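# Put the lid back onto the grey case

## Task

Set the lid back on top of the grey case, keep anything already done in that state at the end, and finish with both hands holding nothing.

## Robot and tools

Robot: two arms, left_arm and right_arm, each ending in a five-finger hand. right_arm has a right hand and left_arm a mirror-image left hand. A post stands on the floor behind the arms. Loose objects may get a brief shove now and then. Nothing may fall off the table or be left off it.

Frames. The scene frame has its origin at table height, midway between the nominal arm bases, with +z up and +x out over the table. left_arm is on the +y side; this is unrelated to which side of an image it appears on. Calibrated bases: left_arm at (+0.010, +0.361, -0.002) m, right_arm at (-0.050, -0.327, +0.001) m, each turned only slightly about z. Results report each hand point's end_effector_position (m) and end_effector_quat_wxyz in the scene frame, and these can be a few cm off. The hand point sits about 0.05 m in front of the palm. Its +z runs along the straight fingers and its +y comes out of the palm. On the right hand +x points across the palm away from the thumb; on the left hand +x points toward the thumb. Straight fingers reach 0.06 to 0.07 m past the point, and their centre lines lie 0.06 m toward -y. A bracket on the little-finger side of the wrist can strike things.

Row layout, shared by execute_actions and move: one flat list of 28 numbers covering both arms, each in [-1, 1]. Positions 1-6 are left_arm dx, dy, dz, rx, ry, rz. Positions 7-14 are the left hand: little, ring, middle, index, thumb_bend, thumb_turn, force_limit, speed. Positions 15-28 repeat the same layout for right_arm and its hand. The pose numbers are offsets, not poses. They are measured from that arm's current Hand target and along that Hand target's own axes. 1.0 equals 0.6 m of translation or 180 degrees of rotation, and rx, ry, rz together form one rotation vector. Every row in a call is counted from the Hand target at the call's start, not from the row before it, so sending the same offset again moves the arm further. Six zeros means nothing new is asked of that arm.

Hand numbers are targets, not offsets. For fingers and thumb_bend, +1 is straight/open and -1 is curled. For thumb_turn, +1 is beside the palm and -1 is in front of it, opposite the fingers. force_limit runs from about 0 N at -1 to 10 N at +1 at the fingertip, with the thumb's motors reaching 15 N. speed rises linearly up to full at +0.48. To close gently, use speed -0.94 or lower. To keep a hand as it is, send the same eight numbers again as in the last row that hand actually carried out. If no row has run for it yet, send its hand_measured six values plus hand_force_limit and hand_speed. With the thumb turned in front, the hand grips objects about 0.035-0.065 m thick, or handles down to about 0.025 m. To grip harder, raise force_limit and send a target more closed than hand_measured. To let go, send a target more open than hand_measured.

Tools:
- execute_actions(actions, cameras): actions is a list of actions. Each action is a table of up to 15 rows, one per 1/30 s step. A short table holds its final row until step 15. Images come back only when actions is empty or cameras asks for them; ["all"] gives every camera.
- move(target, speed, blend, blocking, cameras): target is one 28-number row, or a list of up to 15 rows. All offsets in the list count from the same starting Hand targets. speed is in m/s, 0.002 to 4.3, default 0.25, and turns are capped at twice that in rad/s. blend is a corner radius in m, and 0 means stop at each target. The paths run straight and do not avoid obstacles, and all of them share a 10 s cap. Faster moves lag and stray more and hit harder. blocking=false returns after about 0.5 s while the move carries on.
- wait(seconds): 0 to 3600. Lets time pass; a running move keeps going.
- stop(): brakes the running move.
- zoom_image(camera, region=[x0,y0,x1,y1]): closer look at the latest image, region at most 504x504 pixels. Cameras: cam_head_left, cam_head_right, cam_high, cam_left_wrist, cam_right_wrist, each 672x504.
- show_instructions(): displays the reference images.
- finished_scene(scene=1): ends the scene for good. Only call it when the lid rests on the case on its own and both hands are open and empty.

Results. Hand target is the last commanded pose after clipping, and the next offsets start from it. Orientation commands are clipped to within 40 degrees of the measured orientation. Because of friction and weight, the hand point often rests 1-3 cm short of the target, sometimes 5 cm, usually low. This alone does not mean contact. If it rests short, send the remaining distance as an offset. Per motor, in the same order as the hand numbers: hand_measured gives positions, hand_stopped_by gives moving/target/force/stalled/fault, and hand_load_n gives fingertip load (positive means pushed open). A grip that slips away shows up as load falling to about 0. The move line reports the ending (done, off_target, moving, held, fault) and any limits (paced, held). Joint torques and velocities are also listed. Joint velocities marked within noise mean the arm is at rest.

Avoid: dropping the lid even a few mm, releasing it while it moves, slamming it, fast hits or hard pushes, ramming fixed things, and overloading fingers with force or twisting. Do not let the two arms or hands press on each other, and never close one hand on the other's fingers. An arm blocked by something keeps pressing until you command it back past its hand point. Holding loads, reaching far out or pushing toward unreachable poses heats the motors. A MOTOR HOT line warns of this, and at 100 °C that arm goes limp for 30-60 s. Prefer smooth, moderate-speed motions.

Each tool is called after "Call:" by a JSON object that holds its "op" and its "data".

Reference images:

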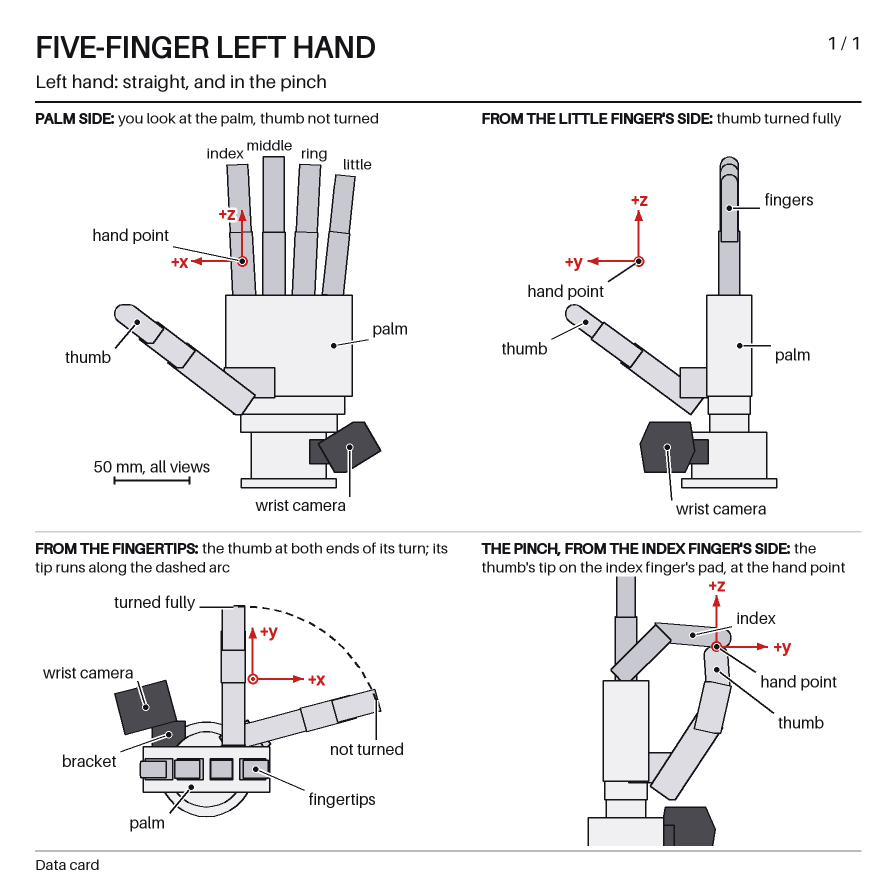

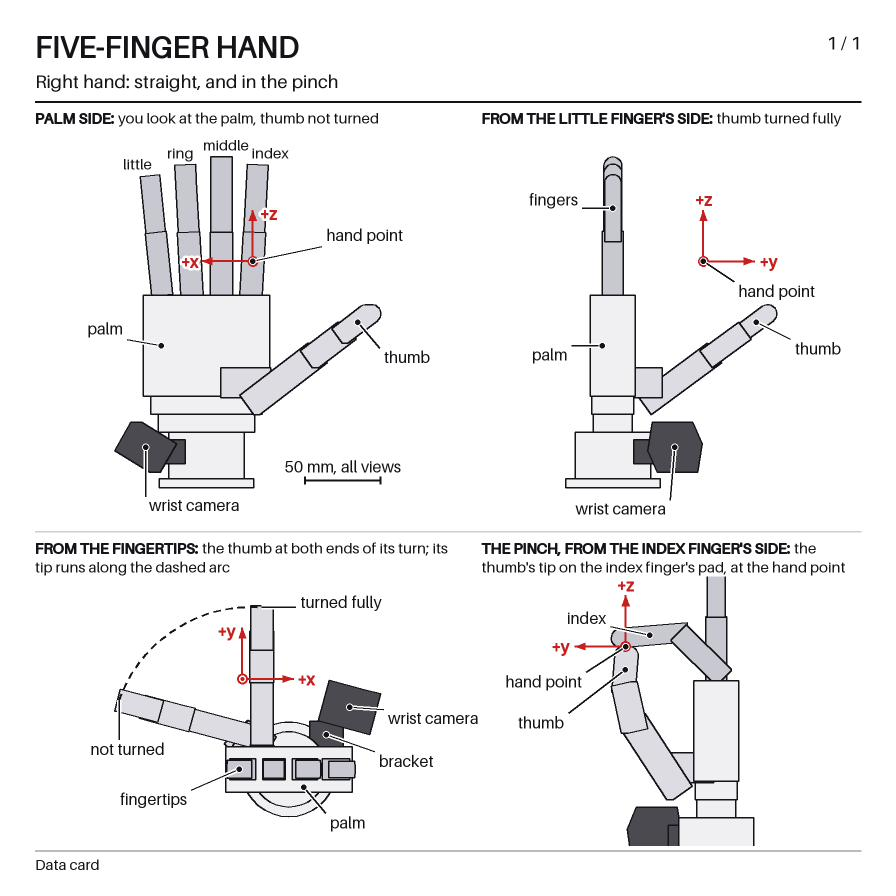

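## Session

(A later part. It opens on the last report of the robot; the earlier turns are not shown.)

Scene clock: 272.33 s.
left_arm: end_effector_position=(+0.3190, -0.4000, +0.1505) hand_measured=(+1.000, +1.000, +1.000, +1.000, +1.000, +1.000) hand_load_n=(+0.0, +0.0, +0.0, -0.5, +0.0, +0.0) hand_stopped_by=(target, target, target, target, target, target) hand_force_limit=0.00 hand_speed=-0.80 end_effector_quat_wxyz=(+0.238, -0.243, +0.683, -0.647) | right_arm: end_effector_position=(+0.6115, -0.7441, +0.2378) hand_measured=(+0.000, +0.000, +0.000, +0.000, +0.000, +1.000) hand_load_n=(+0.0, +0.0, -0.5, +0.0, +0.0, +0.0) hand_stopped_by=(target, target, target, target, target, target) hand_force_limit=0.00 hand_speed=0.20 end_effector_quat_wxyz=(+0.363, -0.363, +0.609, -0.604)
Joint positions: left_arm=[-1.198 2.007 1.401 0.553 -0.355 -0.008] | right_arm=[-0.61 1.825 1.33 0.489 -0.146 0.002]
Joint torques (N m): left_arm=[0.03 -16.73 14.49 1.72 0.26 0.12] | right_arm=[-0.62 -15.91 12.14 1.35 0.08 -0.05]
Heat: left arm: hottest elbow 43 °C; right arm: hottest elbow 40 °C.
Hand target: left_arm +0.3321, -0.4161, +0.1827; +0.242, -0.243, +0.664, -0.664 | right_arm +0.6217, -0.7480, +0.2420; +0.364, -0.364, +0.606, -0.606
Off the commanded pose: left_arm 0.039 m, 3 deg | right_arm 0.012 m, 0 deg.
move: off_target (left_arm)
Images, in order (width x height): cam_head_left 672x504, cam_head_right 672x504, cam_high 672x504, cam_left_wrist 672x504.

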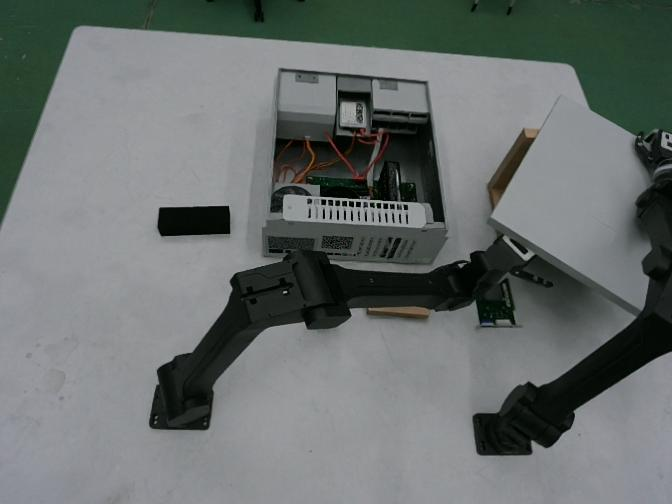

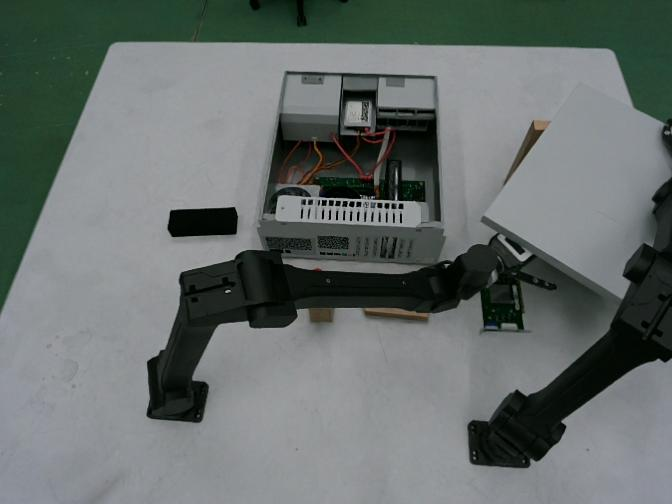

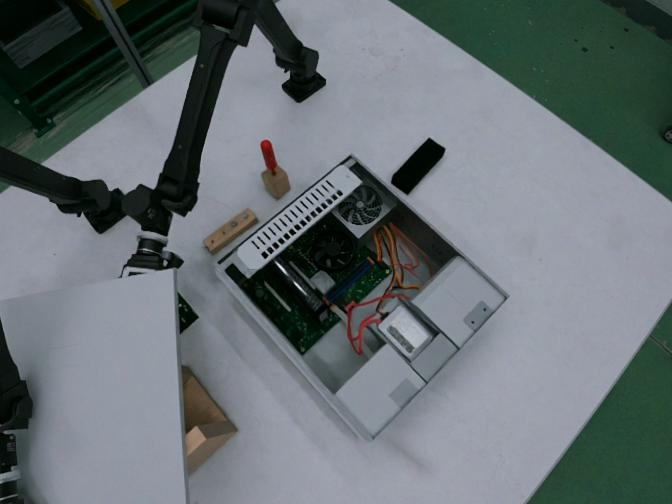

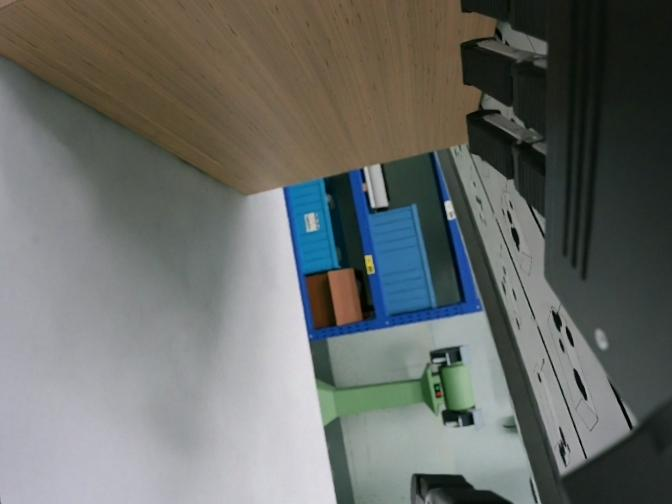

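Call:
{"op": "execute_actions", "data": {"actions": [], "cameras": ["all"]}}

Scene clock: 275.37 s.
left_arm: end_effector_position=(+0.3190, -0.4002, +0.1509) hand_measured=(+1.000, +1.000, +1.000, +1.000, +1.000, +1.000) hand_load_n=(+0.0, +0.0, +0.0, +0.0, +0.0, -0.5) hand_stopped_by=(target, target, target, target, target, target) hand_force_limit=0.00 hand_speed=-0.80 end_effector_quat_wxyz=(+0.238, -0.243, +0.682, -0.647) | right_arm: end_effector_position=(+0.6115, -0.7441, +0.2378) hand_measured=(+0.000, +0.000, +0.000, +0.000, +0.000, +1.000) hand_load_n=(+0.0, +0.0, +0.0, +0.0, +0.0, +0.0) hand_stopped_by=(target, target, target, target, target, target) hand_force_limit=0.00 hand_speed=0.20 end_effector_quat_wxyz=(+0.363, -0.363, +0.609, -0.604)
Joint positions: left_arm=[-1.198 2.007 1.402 0.553 -0.355 -0.008] | right_arm=[-0.61 1.825 1.33 0.489 -0.146 0.002]
Joint velocities: within noise
Joint torques (N m): left_arm=[0.26 -17.26 14.63 1.73 0.23 0.11] | right_arm=[-0.44 -15.85 12.14 1.33 0.08 -0.04]
Heat: left arm: hottest elbow 44 °C; right arm: hottest elbow 40 °C.
Hand target: left_arm +0.3321, -0.4161, +0.1828; +0.242, -0.243, +0.664, -0.664 | right_arm +0.6217, -0.7480, +0.2420; +0.364, -0.364, +0.606, -0.606
Off the commanded pose: left_arm 0.038 m, 3 deg | right_arm 0.012 m, 0 deg.

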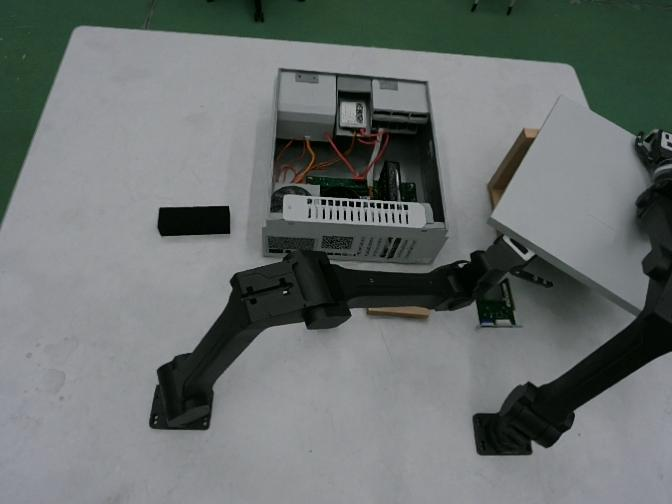

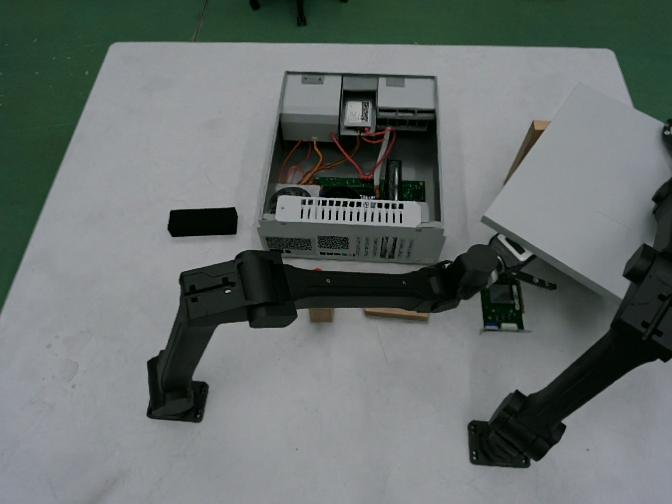

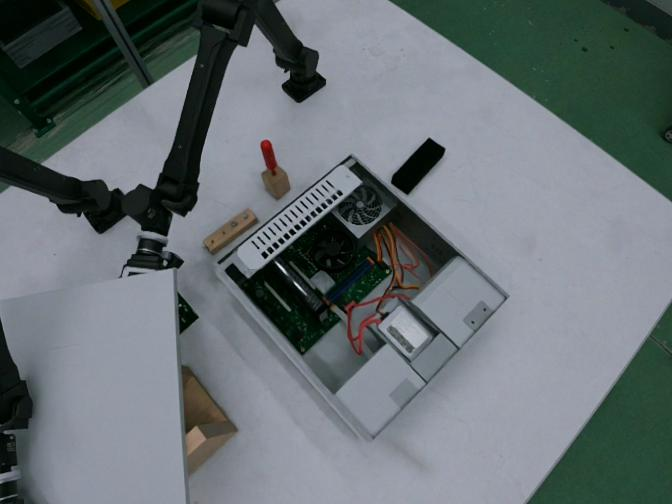

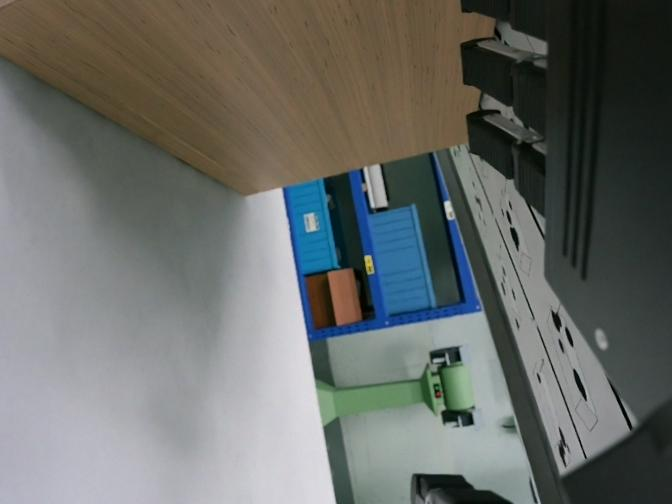

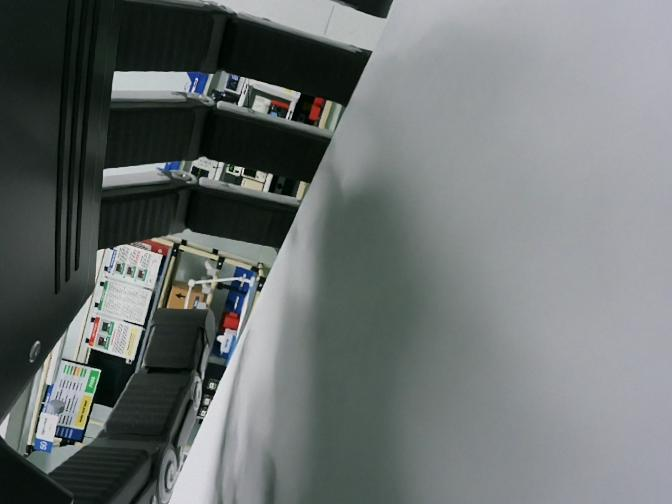

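Call:
{"op": "move", "data": {"target": [-0.0217,0,0.063,0,0,0,1,1,1,1,1,1,-1,-0.8,0.0035,0,0.0666,0,0,0,0,0,0,0,0,1,-1,0.2], "speed": 0.04, "cameras": ["cam_head_left","cam_high"]}}

Scene clock: 280.13 s.
left_arm: end_effector_position=(+0.3507, -0.4223, +0.1514) hand_measured=(+1.000, +1.000, +1.000, +1.000, +1.000, +1.000) hand_load_n=(+0.0, +0.0, +0.0, +0.0, +0.0, -0.5) hand_stopped_by=(target, target, target, target, target, target) hand_force_limit=-1.00 hand_speed=-0.80 end_effector_quat_wxyz=(+0.237, -0.241, +0.683, -0.647) | right_arm: end_effector_position=(+0.6411, -0.7671, +0.2379) hand_measured=(+0.000, +0.000, +0.000, +0.000, +0.000, +1.000) hand_load_n=(+0.0, +0.0, +0.0, +0.0, +0.0, +0.0) hand_stopped_by=(target, target, target, target, target, target) hand_force_limit=-1.00 hand_speed=0.20 end_effector_quat_wxyz=(+0.362, -0.362, +0.610, -0.605)
Joint positions: left_arm=[-1.163 2.076 1.521 0.503 -0.315 -0.004] | right_arm=[-0.61 1.91 1.461 0.441 -0.141 0.002]
Joint torques (N m): left_arm=[0.5 -17.55 14.8 1.55 0.26 0.11] | right_arm=[-0.15 -16.67 13.05 1.25 0.12 -0.05]
Heat: left arm: hottest elbow 45 °C; right arm: hottest elbow 40 °C.
Hand target: left_arm +0.3663, -0.4368, +0.1828; +0.242, -0.242, +0.664, -0.664 | right_arm +0.6560, -0.7686, +0.2419; +0.364, -0.364, +0.606, -0.606
Off the commanded pose: left_arm 0.038 m, 3 deg | right_arm 0.015 m, 1 deg.
move: off_target (left_arm, right_arm)

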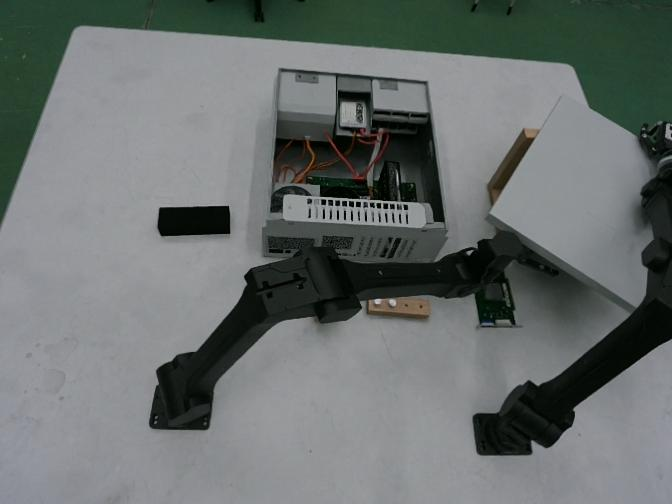

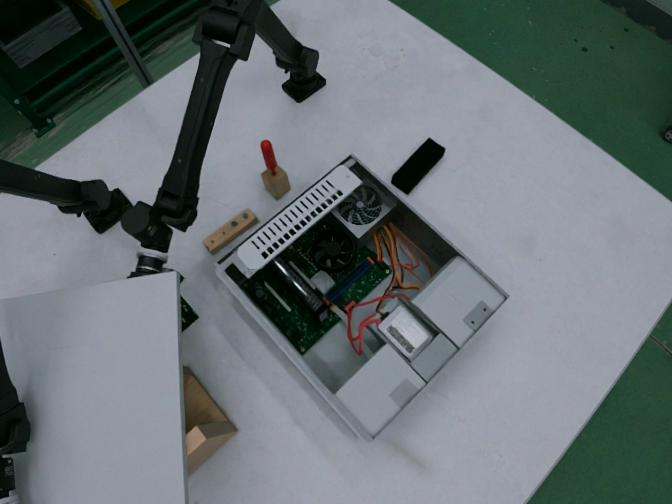

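Call:
{"op": "zoom_image", "data": {"camera": "cam_head_left", "region": [440, 180, 620, 320]}}

Call:
{"op": "execute_actions", "data": {"actions": [], "cameras": ["cam_left_wrist", "cam_right_wrist", "cam_head_right"]}}

Scaled by 2.800 from the camera's image (finer frame: 960x720).

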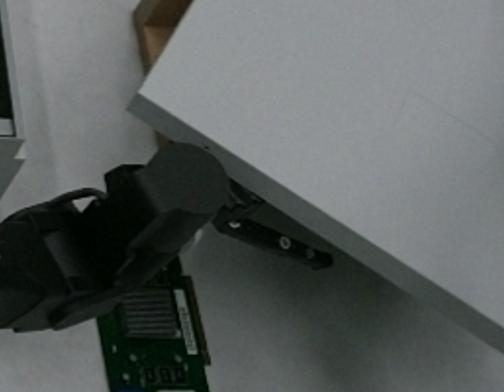

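Scene clock: 280.70 s.
left_arm: end_effector_position=(+0.3506, -0.4223, +0.1514) hand_measured=(+1.000, +1.000, +1.000, +1.000, +1.000, +1.000) hand_load_n=(-0.5, -0.5, -0.5, +0.0, +0.0, -0.5) hand_stopped_by=(target, target, target, target, target, target) hand_force_limit=-1.00 hand_speed=-0.80 end_effector_quat_wxyz=(+0.237, -0.241, +0.683, -0.647) | right_arm: end_effector_position=(+0.6412, -0.7672, +0.2381) hand_measured=(+0.000, +0.000, +0.000, +0.000, +0.000, +1.000) hand_load_n=(+0.0, +0.0, +0.0, +0.0, +0.0, +0.0) hand_stopped_by=(target, target, target, target, target, target) hand_force_limit=-1.00 hand_speed=0.20 end_effector_quat_wxyz=(+0.362, -0.362, +0.610, -0.605)
Joint positions: left_arm=[-1.163 2.076 1.521 0.503 -0.315 -0.004] | right_arm=[-0.61 1.91 1.462 0.441 -0.141 0.002]
Joint velocities: within noise
Joint torques (N m): left_arm=[0.32 -18.26 14.91 1.47 0.11 0.07] | right_arm=[-0.03 -16.73 13.05 1.29 0.12 -0.05]
Heat: left arm: hottest elbow 45 °C; right arm: hottest elbow 40 °C.
Hand target: left_arm +0.3663, -0.4367, +0.1828; +0.242, -0.242, +0.664, -0.664 | right_arm +0.6560, -0.7687, +0.2421; +0.364, -0.364, +0.606, -0.606
Off the commanded pose: left_arm 0.038 m, 3 deg | right_arm 0.015 m, 1 deg.
Images, in order (width x height): cam_head_right 672x504, cam_left_wrist 672x504, cam_right_wrist 672x504.

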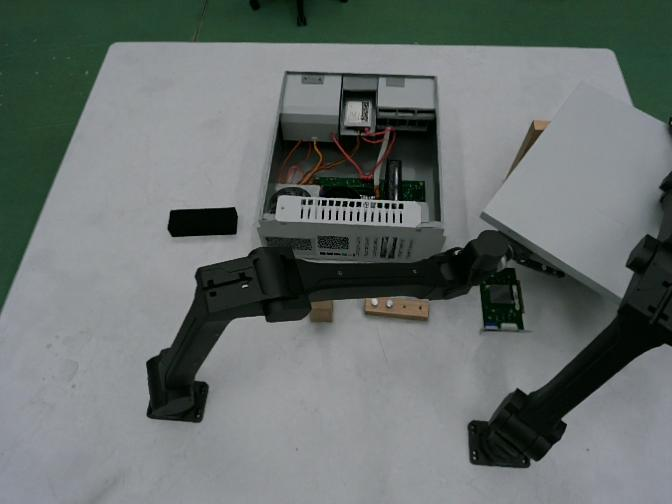

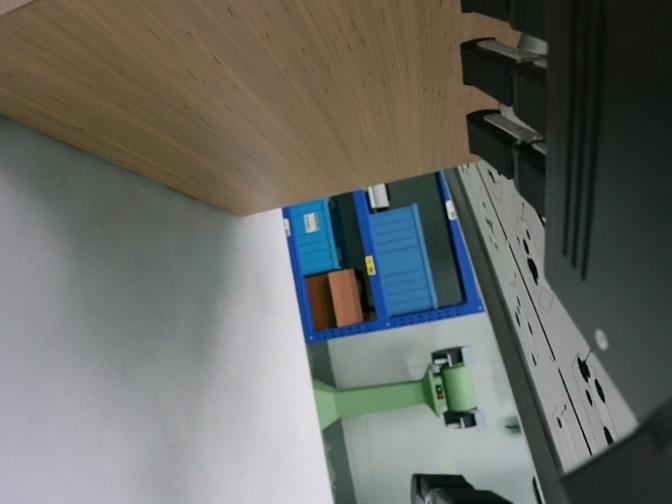

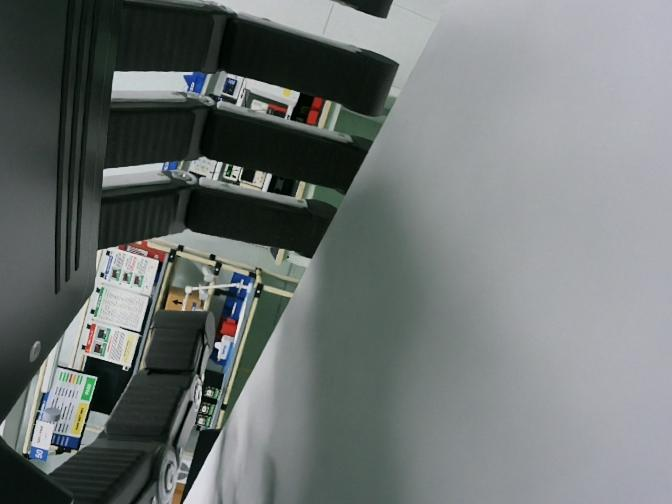

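Call:
{"op": "move", "data": {"target": [0,0,0,0,0,0,-0.4,-0.4,-0.4,-0.4,1,1,-0.5,-0.3,0,0,0,0,0,0,0,0,0,0,0,1,-1,0.2], "speed": 0.04, "cameras": ["cam_left_wrist"]}}

Scene clock: 282.93 s.
left_arm: end_effector_position=(+0.3513, -0.4229, +0.1517) hand_measured=(-0.400, -0.400, -0.400, -0.400, +1.000, +1.000) hand_load_n=(-0.5, +0.0, +0.0, +0.0, +0.0, +0.0) hand_stopped_by=(target, target, target, target, target, target) hand_force_limit=-0.50 hand_speed=-0.30 end_effector_quat_wxyz=(+0.238, -0.241, +0.683, -0.648) | right_arm: end_effector_position=(+0.6412, -0.7672, +0.2381) hand_measured=(+0.000, +0.000, +0.000, +0.000, +0.000, +1.000) hand_load_n=(+0.0, +0.0, +0.0, +0.0, +0.0, +0.0) hand_stopped_by=(target, target, target, target, target, target) hand_force_limit=-1.00 hand_speed=0.20 end_effector_quat_wxyz=(+0.362, -0.362, +0.610, -0.605)
Joint positions: left_arm=[-1.163 2.077 1.524 0.502 -0.315 -0.003] | right_arm=[-0.61 1.91 1.462 0.441 -0.141 0.002]
Joint torques (N m): left_arm=[0.32 -18.14 14.64 1.84 0.15 0.07] | right_arm=[-0.21 -16.62 13.05 1.28 0.12 -0.04]
Heat: left arm: hottest elbow 46 °C; right arm: hottest elbow 41 °C.
Hand target: left_arm +0.3663, -0.4368, +0.1829; +0.242, -0.242, +0.664, -0.664 | right_arm +0.6560, -0.7686, +0.2422; +0.364, -0.364, +0.606, -0.606
Off the commanded pose: left_arm 0.037 m, 3 deg | right_arm 0.015 m, 1 deg.
move: done

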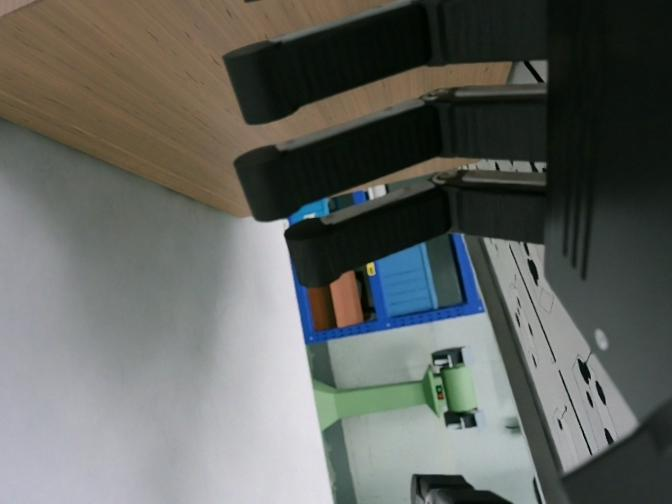

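Call:
{"op": "move", "data": {"target": [-0.0271,0,0.0788,0,0,0,-0.4,-0.4,-0.4,-0.4,1,1,-0.5,-0.3,0.0018,0,0.0333,0,0,0,0,0,0,0,0,1,-1,0.2], "speed": 0.04, "cameras": ["cam_head_left","cam_left_wrist"]}}

Scene clock: 286.37 s.
left_arm: end_effector_position=(+0.3890, -0.4440, +0.1540) hand_measured=(-0.400, -0.400, -0.400, -0.400, +1.000, +1.000) hand_load_n=(-3.0, +0.0, +0.0, +0.0, +0.0, +0.0) hand_stopped_by=(target, target, target, target, target, target) hand_force_limit=-0.50 hand_speed=-0.30 end_effector_quat_wxyz=(+0.240, -0.242, +0.683, -0.646) | right_arm: end_effector_position=(+0.6571, -0.7796, +0.2378) hand_measured=(+0.000, +0.000, +0.000, +0.000, +0.000, +1.000) hand_load_n=(+0.0, +0.0, +0.0, +0.0, +0.0, +0.0) hand_stopped_by=(target, target, target, target, target, target) hand_force_limit=-1.00 hand_speed=0.20 end_effector_quat_wxyz=(+0.361, -0.361, +0.611, -0.605)
Joint positions: left_arm=[-1.125 2.152 1.665 0.435 -0.282 0] | right_arm=[-0.61 1.958 1.537 0.413 -0.138 0.002]
Joint torques (N m): left_arm=[0.91 -17.73 16.92 1.72 0.51 0.01] | right_arm=[-0.03 -17.44 13.22 1.31 0.11 -0.04]
Heat: left arm: hottest elbow 46 °C; right arm: hottest elbow 41 °C.
Hand target: left_arm +0.4090, -0.4625, +0.1828; +0.242, -0.242, +0.664, -0.664 | right_arm +0.6731, -0.7790, +0.2422; +0.364, -0.364, +0.606, -0.606
Off the commanded pose: left_arm 0.040 m, 3 deg | right_arm 0.017 m, 1 deg.
move: off_target (left_arm, right_arm)

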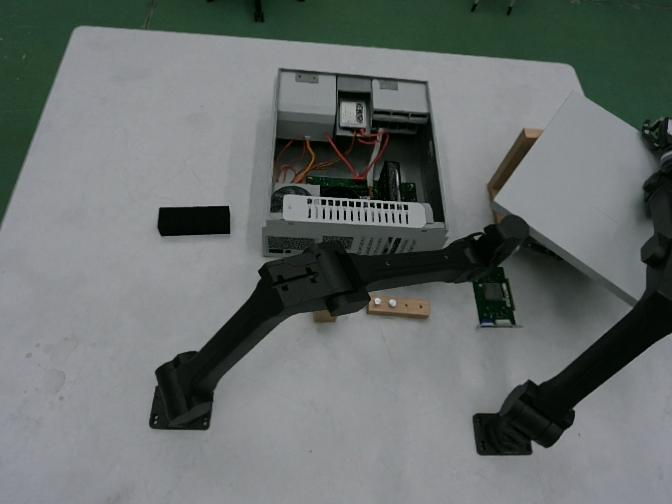

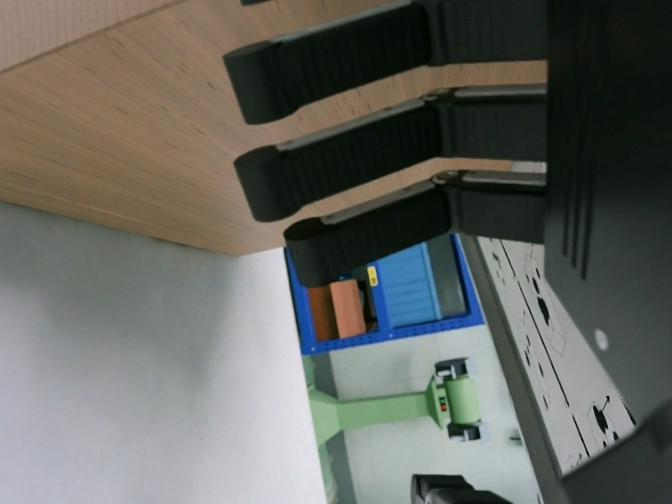

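Call:
{"op": "zoom_image", "data": {"camera": "cam_head_left", "region": [460, 80, 672, 320]}}

Scaled by 2.100 from the camera's image (finer frame: 960x720).

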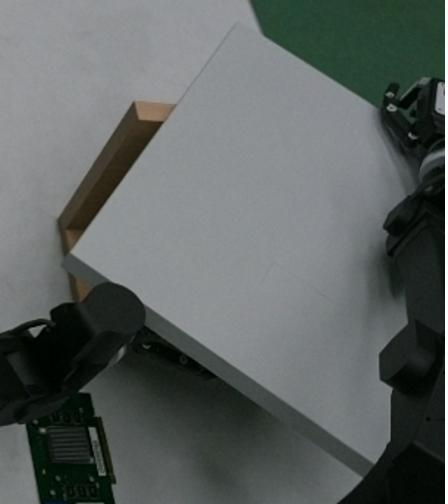

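Call:
{"op": "move", "data": {"target": [0,0,0,0,0,0,-0.4,-0.4,-0.4,-0.4,1,1,-0.5,-0.3,0,-0.15,0.05,0,0,0,0,0,0,0,0,1,-1,0.2], "speed": 0.08, "cameras": ["cam_head_left","cam_high"]}}

Scene clock: 292.80 s.
left_arm: end_effector_position=(+0.3892, -0.4440, +0.1541) hand_measured=(-0.400, -0.400, -0.400, -0.400, +1.000, +1.000) hand_load_n=(-3.0, +0.0, +0.0, +0.0, +0.0, -0.5) hand_stopped_by=(target, target, target, target, target, target) hand_force_limit=-0.50 hand_speed=-0.30 end_effector_quat_wxyz=(+0.240, -0.241, +0.683, -0.646) | right_arm: end_effector_position=(+0.6850, -0.7944, +0.2995) hand_measured=(+0.000, +0.000, +0.000, +0.000, +0.000, +1.000) hand_load_n=(+0.0, +0.0, +0.0, +0.0, +0.0, +0.0) hand_stopped_by=(target, target, target, target, target, target) hand_force_limit=-1.00 hand_speed=0.20 end_effector_quat_wxyz=(+0.355, -0.367, +0.624, -0.591)
Joint positions: left_arm=[-1.125 2.152 1.666 0.434 -0.282 0.003] | right_arm=[-0.603 1.985 1.779 0.158 -0.133 0.002]
Joint torques (N m): left_arm=[1.67 -18.32 16.62 1.57 0.47 0.04] | right_arm=[0.03 -19.96 14.9 1.59 0.12 -0.04]
Heat: left arm: hottest elbow 49 °C; right arm: hottest elbow 42 °C.
Hand target: left_arm +0.4090, -0.4625, +0.1829; +0.242, -0.242, +0.664, -0.664 | right_arm +0.6995, -0.7932, +0.3322; +0.364, -0.364, +0.606, -0.606
Off the commanded pose: left_arm 0.039 m, 3 deg | right_arm 0.036 m, 3 deg.
move: off_target (right_arm)

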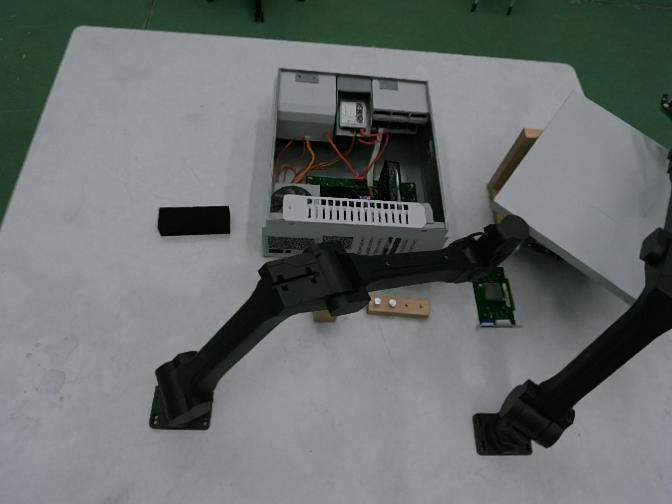

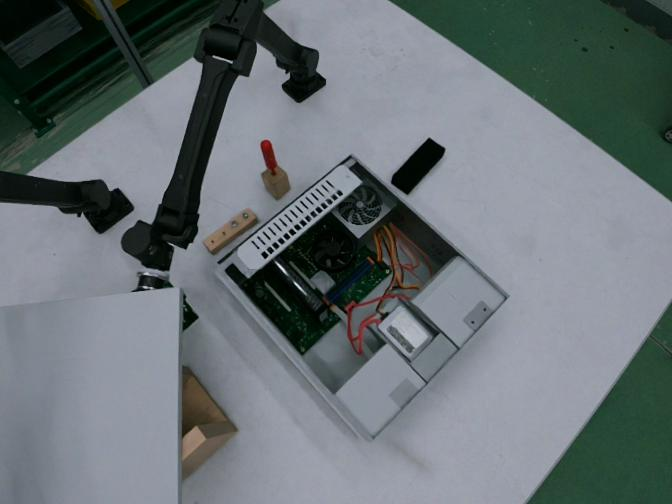

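Call:
{"op": "move", "data": {"target": [0,0.045,0,0,0,0,-0.4,-0.4,-0.4,-0.4,1,1,-0.5,-0.3,0,0,0,0,0,0,0,0,0,0,0,1,-1,0.2], "speed": 0.04, "cameras": ["cam_head_left","cam_high"]}}

Call:
{"op": "zoom_image", "data": {"camera": "cam_head_left", "region": [460, 80, 672, 320]}}

Scene clock: 295.03 s.
left_arm: end_effector_position=(+0.3905, -0.4448, +0.1526) hand_measured=(-0.400, -0.400, -0.400, -0.400, +1.000, +1.000) hand_load_n=(-4.0, +0.0, +0.0, +0.0, +0.0, +0.0) hand_stopped_by=(target, target, target, target, target, target) hand_force_limit=-0.50 hand_speed=-0.30 end_effector_quat_wxyz=(+0.246, -0.239, +0.680, -0.648) | right_arm: end_effector_position=(+0.6850, -0.7944, +0.2995) hand_measured=(+0.000, +0.000, +0.000, +0.000, +0.000, +1.000) hand_load_n=(+0.0, +0.0, +0.0, -0.5, +0.0, +0.0) hand_stopped_by=(target, target, target, target, target, target) hand_force_limit=-1.00 hand_speed=0.20 end_effector_quat_wxyz=(+0.355, -0.367, +0.624, -0.591)
Joint positions: left_arm=[-1.126 2.16 1.666 0.453 -0.289 0.012] | right_arm=[-0.603 1.985 1.779 0.158 -0.133 0.002]
Joint torques (N m): left_arm=[1.44 -15.79 15.62 2.85 0.76 -0.13] | right_arm=[-0.09 -19.84 14.9 1.59 0.12 -0.04]
Heat: left arm: hottest elbow 50 °C; right arm: hottest elbow 43 °C.
Hand target: left_arm +0.4093, -0.4624, +0.1561; +0.242, -0.242, +0.664, -0.664 | right_arm +0.6995, -0.7932, +0.3322; +0.364, -0.364, +0.606, -0.606
Off the commanded pose: left_arm 0.026 m, 3 deg | right_arm 0.036 m, 3 deg.
move: off_target (left_arm)

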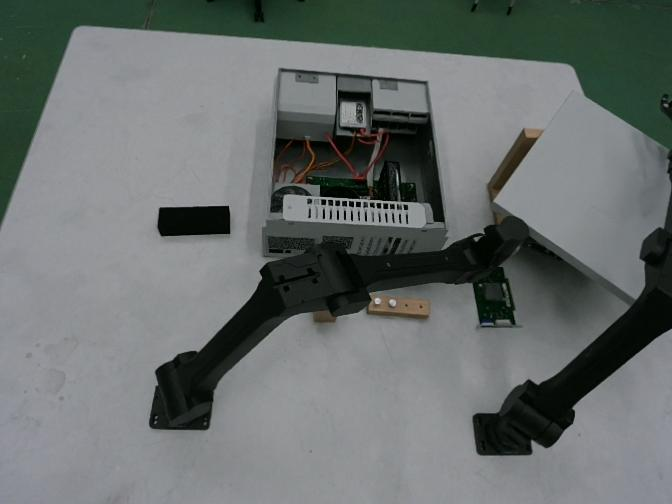

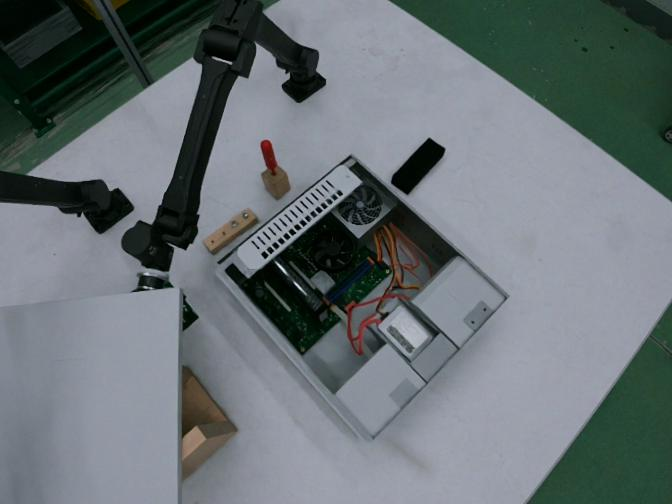

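Scaled by 2.100 from the camera's image (finer frame: 960x720).

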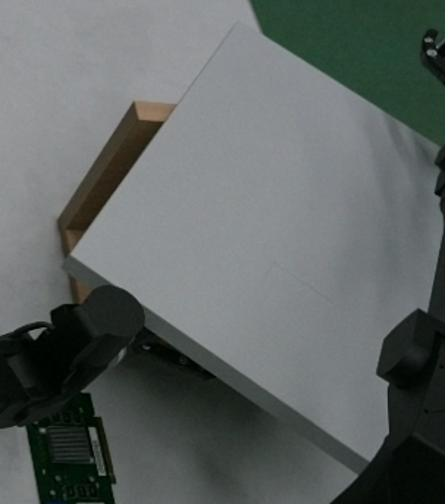

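Call:
{"op": "move", "data": {"target": [0,0.05,0,0,0,0,-0.4,-0.4,-0.4,-0.4,1,1,-0.5,-0.3,0,0,0,0,0,0,0,0,0,0,0,1,-1,0.2], "speed": 0.04, "cameras": ["cam_head_left","cam_left_wrist"]}}

Call:
{"op": "zoom_image", "data": {"camera": "cam_head_left", "region": [460, 80, 672, 320]}}

Scene clock: 296.50 s.
left_arm: end_effector_position=(+0.3922, -0.4483, +0.1523) hand_measured=(-0.400, -0.400, -0.400, -0.400, +1.000, +1.000) hand_load_n=(-6.5, +0.0, +0.0, +0.0, +0.0, +0.0) hand_stopped_by=(target, target, target, target, target, target) hand_force_limit=-0.50 hand_speed=-0.30 end_effector_quat_wxyz=(+0.257, -0.239, +0.664, -0.660) | right_arm: end_effector_position=(+0.6850, -0.7944, +0.2995) hand_measured=(+0.000, +0.000, +0.000, +0.000, +0.000, +1.000) hand_load_n=(+0.0, -0.5, -0.5, +0.0, +0.0, +0.0) hand_stopped_by=(target, target, target, target, target, target) hand_force_limit=-1.00 hand_speed=0.20 end_effector_quat_wxyz=(+0.355, -0.367, +0.624, -0.591)
Joint positions: left_arm=[-1.132 2.179 1.666 0.517 -0.31 0.026] | right_arm=[-0.603 1.985 1.779 0.158 -0.133 0.002]
Joint torques (N m): left_arm=[0.97 -15.38 14.23 2.54 1.58 -0.26] | right_arm=[-0.03 -19.9 14.87 1.61 0.12 -0.04]
Heat: left arm: hottest elbow 50 °C; right arm: hottest elbow 43 °C.
Hand target: left_arm +0.4092, -0.4625, +0.1261; +0.242, -0.242, +0.664, -0.664 | right_arm +0.6995, -0.7932, +0.3322; +0.364, -0.364, +0.606, -0.606
Off the commanded pose: left_arm 0.034 m, 2 deg | right_arm 0.036 m, 3 deg.
move: off_target (left_arm)

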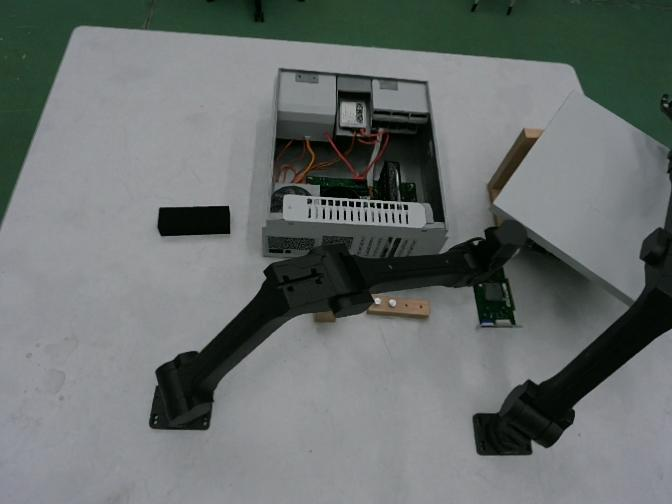

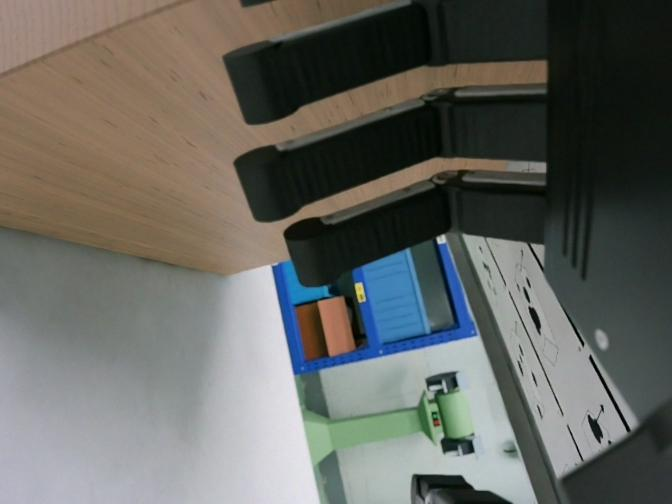

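Scaled by 2.100 from the camera's image (finer frame: 960x720).

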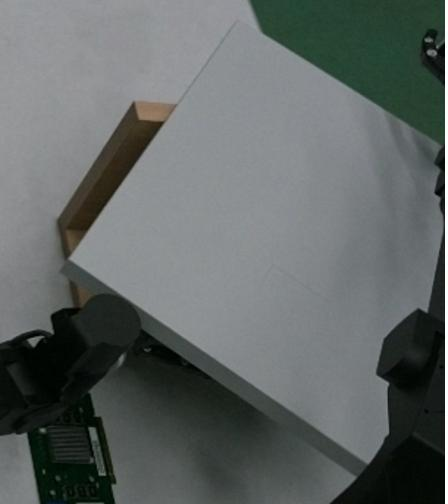

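Call:
{"op": "move", "data": {"target": [0.033,-0.033,-0.028,0,0,0,-0.4,-0.4,-0.4,-0.4,1,1,-0.5,-0.3,0,0,0,0,0,0,0,0,0,0,0,1,-1,0.2], "speed": 0.04, "cameras": ["cam_head_left","cam_left_wrist"]}}

Call:
{"op": "zoom_image", "data": {"camera": "cam_head_left", "region": [460, 80, 672, 320]}}

Scene clock: 298.10 s.
left_arm: end_effector_position=(+0.3908, -0.4484, +0.1523) hand_measured=(-0.400, -0.400, -0.400, -0.400, +1.000, +1.000) hand_load_n=(-3.5, +0.0, +0.0, +0.0, +0.0, +0.0) hand_stopped_by=(target, target, target, target, target, target) hand_force_limit=-0.50 hand_speed=-0.30 end_effector_quat_wxyz=(+0.261, -0.245, +0.662, -0.659) | right_arm: end_effector_position=(+0.6850, -0.7944, +0.2995) hand_measured=(+0.000, +0.000, +0.000, +0.000, +0.000, +1.000) hand_load_n=(+0.0, +0.0, +0.0, +0.0, +0.0, +0.0) hand_stopped_by=(target, target, target, target, target, target) hand_force_limit=-1.00 hand_speed=0.20 end_effector_quat_wxyz=(+0.355, -0.367, +0.624, -0.591)
Joint positions: left_arm=[-1.137 2.179 1.666 0.517 -0.33 0.024] | right_arm=[-0.603 1.985 1.779 0.158 -0.133 0.002]
Joint torques (N m): left_arm=[-0.85 -18.2 12.21 1.5 1.13 -0.28] | right_arm=[-0.03 -19.9 14.91 1.58 0.12 -0.04]
Heat: left arm: hottest elbow 50 °C; right arm: hottest elbow 43 °C.
Hand target: left_arm +0.3831, -0.4624, +0.1459; +0.242, -0.242, +0.664, -0.664 | right_arm +0.6995, -0.7932, +0.3322; +0.364, -0.364, +0.606, -0.606
Off the commanded pose: left_arm 0.017 m, 2 deg | right_arm 0.036 m, 3 deg.
move: off_target (left_arm)

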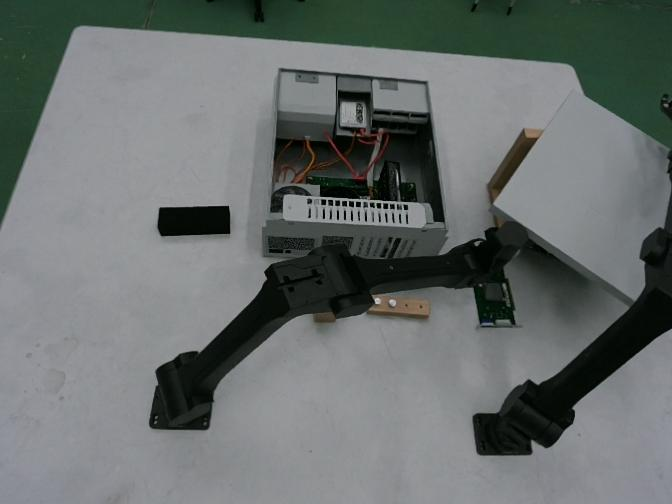

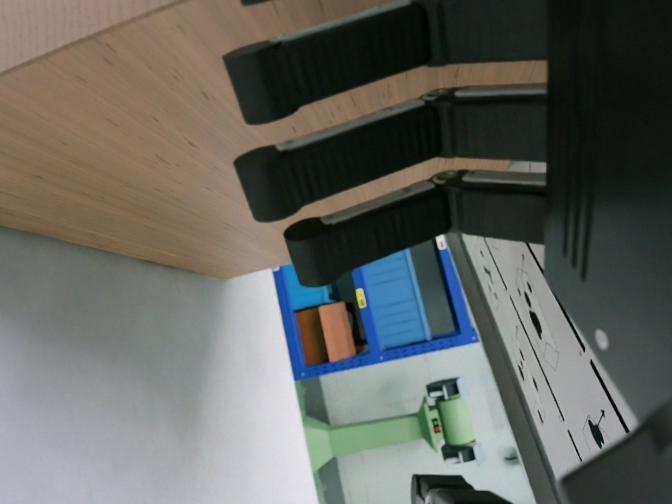

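Scaled by 2.100 from the camera's image (finer frame: 960x720).

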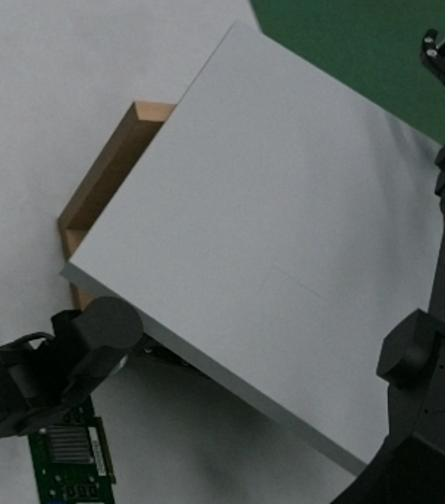

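Call:
{"op": "move", "data": {"target": [0.025,0,-0.022,0,0,0,-0.4,-0.4,-0.4,-0.4,1,1,-0.5,-0.3,0,0,0,0,0,0,0,0,0,0,0,1,-1,0.2], "speed": 0.04, "cameras": ["cam_head_left","cam_left_wrist"]}}

Call:
{"op": "zoom_image", "data": {"camera": "cam_head_left", "region": [460, 80, 672, 320]}}

Scene clock: 299.40 s.
left_arm: end_effector_position=(+0.3808, -0.4498, +0.1379) hand_measured=(-0.400, -0.400, -0.400, -0.400, +1.000, +1.000) hand_load_n=(+0.0, +0.0, +0.0, +0.0, +0.0, +0.0) hand_stopped_by=(target, target, target, target, target, target) hand_force_limit=-0.50 hand_speed=-0.30 end_effector_quat_wxyz=(+0.254, -0.248, +0.668, -0.654) | right_arm: end_effector_position=(+0.6850, -0.7944, +0.2995) hand_measured=(+0.000, +0.000, +0.000, +0.000, +0.000, +1.000) hand_load_n=(+0.0, +0.0, +0.0, +0.0, +0.0, +0.0) hand_stopped_by=(target, target, target, target, target, target) hand_force_limit=-1.00 hand_speed=0.20 end_effector_quat_wxyz=(+0.355, -0.367, +0.624, -0.591)
Joint positions: left_arm=[-1.149 2.187 1.653 0.517 -0.337 0.009] | right_arm=[-0.603 1.985 1.779 0.158 -0.133 0.002]
Joint torques (N m): left_arm=[-2.37 -19.72 10.71 2.21 0.39 -0.07] | right_arm=[-0.03 -19.84 14.89 1.58 0.12 -0.04]
Heat: left arm: hottest elbow 50 °C; right arm: hottest elbow 43 °C.
Hand target: left_arm +0.3632, -0.4619, +0.1458; +0.242, -0.242, +0.664, -0.664 | right_arm +0.6995, -0.7932, +0.3322; +0.364, -0.364, +0.606, -0.606
Off the commanded pose: left_arm 0.023 m, 2 deg | right_arm 0.036 m, 3 deg.
move: off_target (left_arm)

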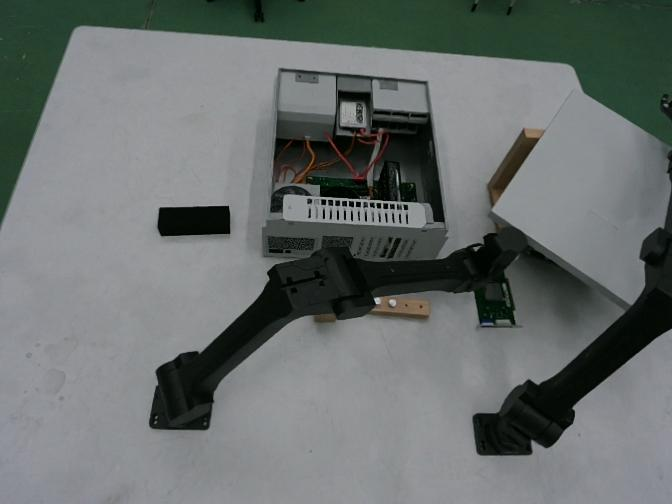

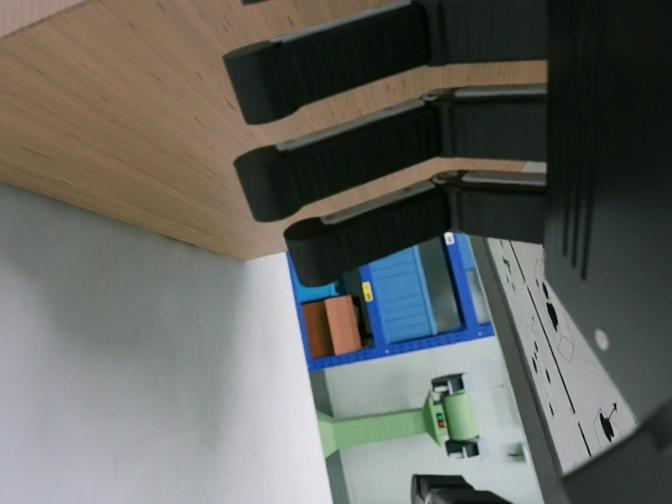

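Scaled by 2.100 from the camera's image (finer frame: 960x720).

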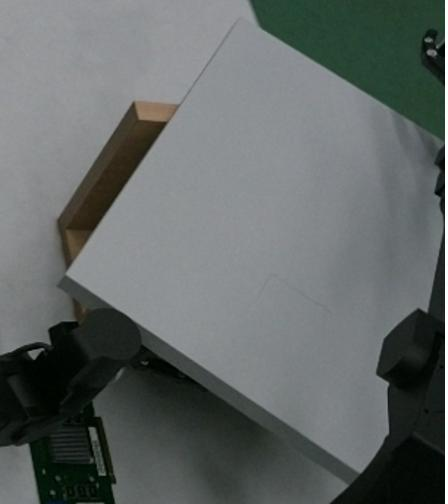

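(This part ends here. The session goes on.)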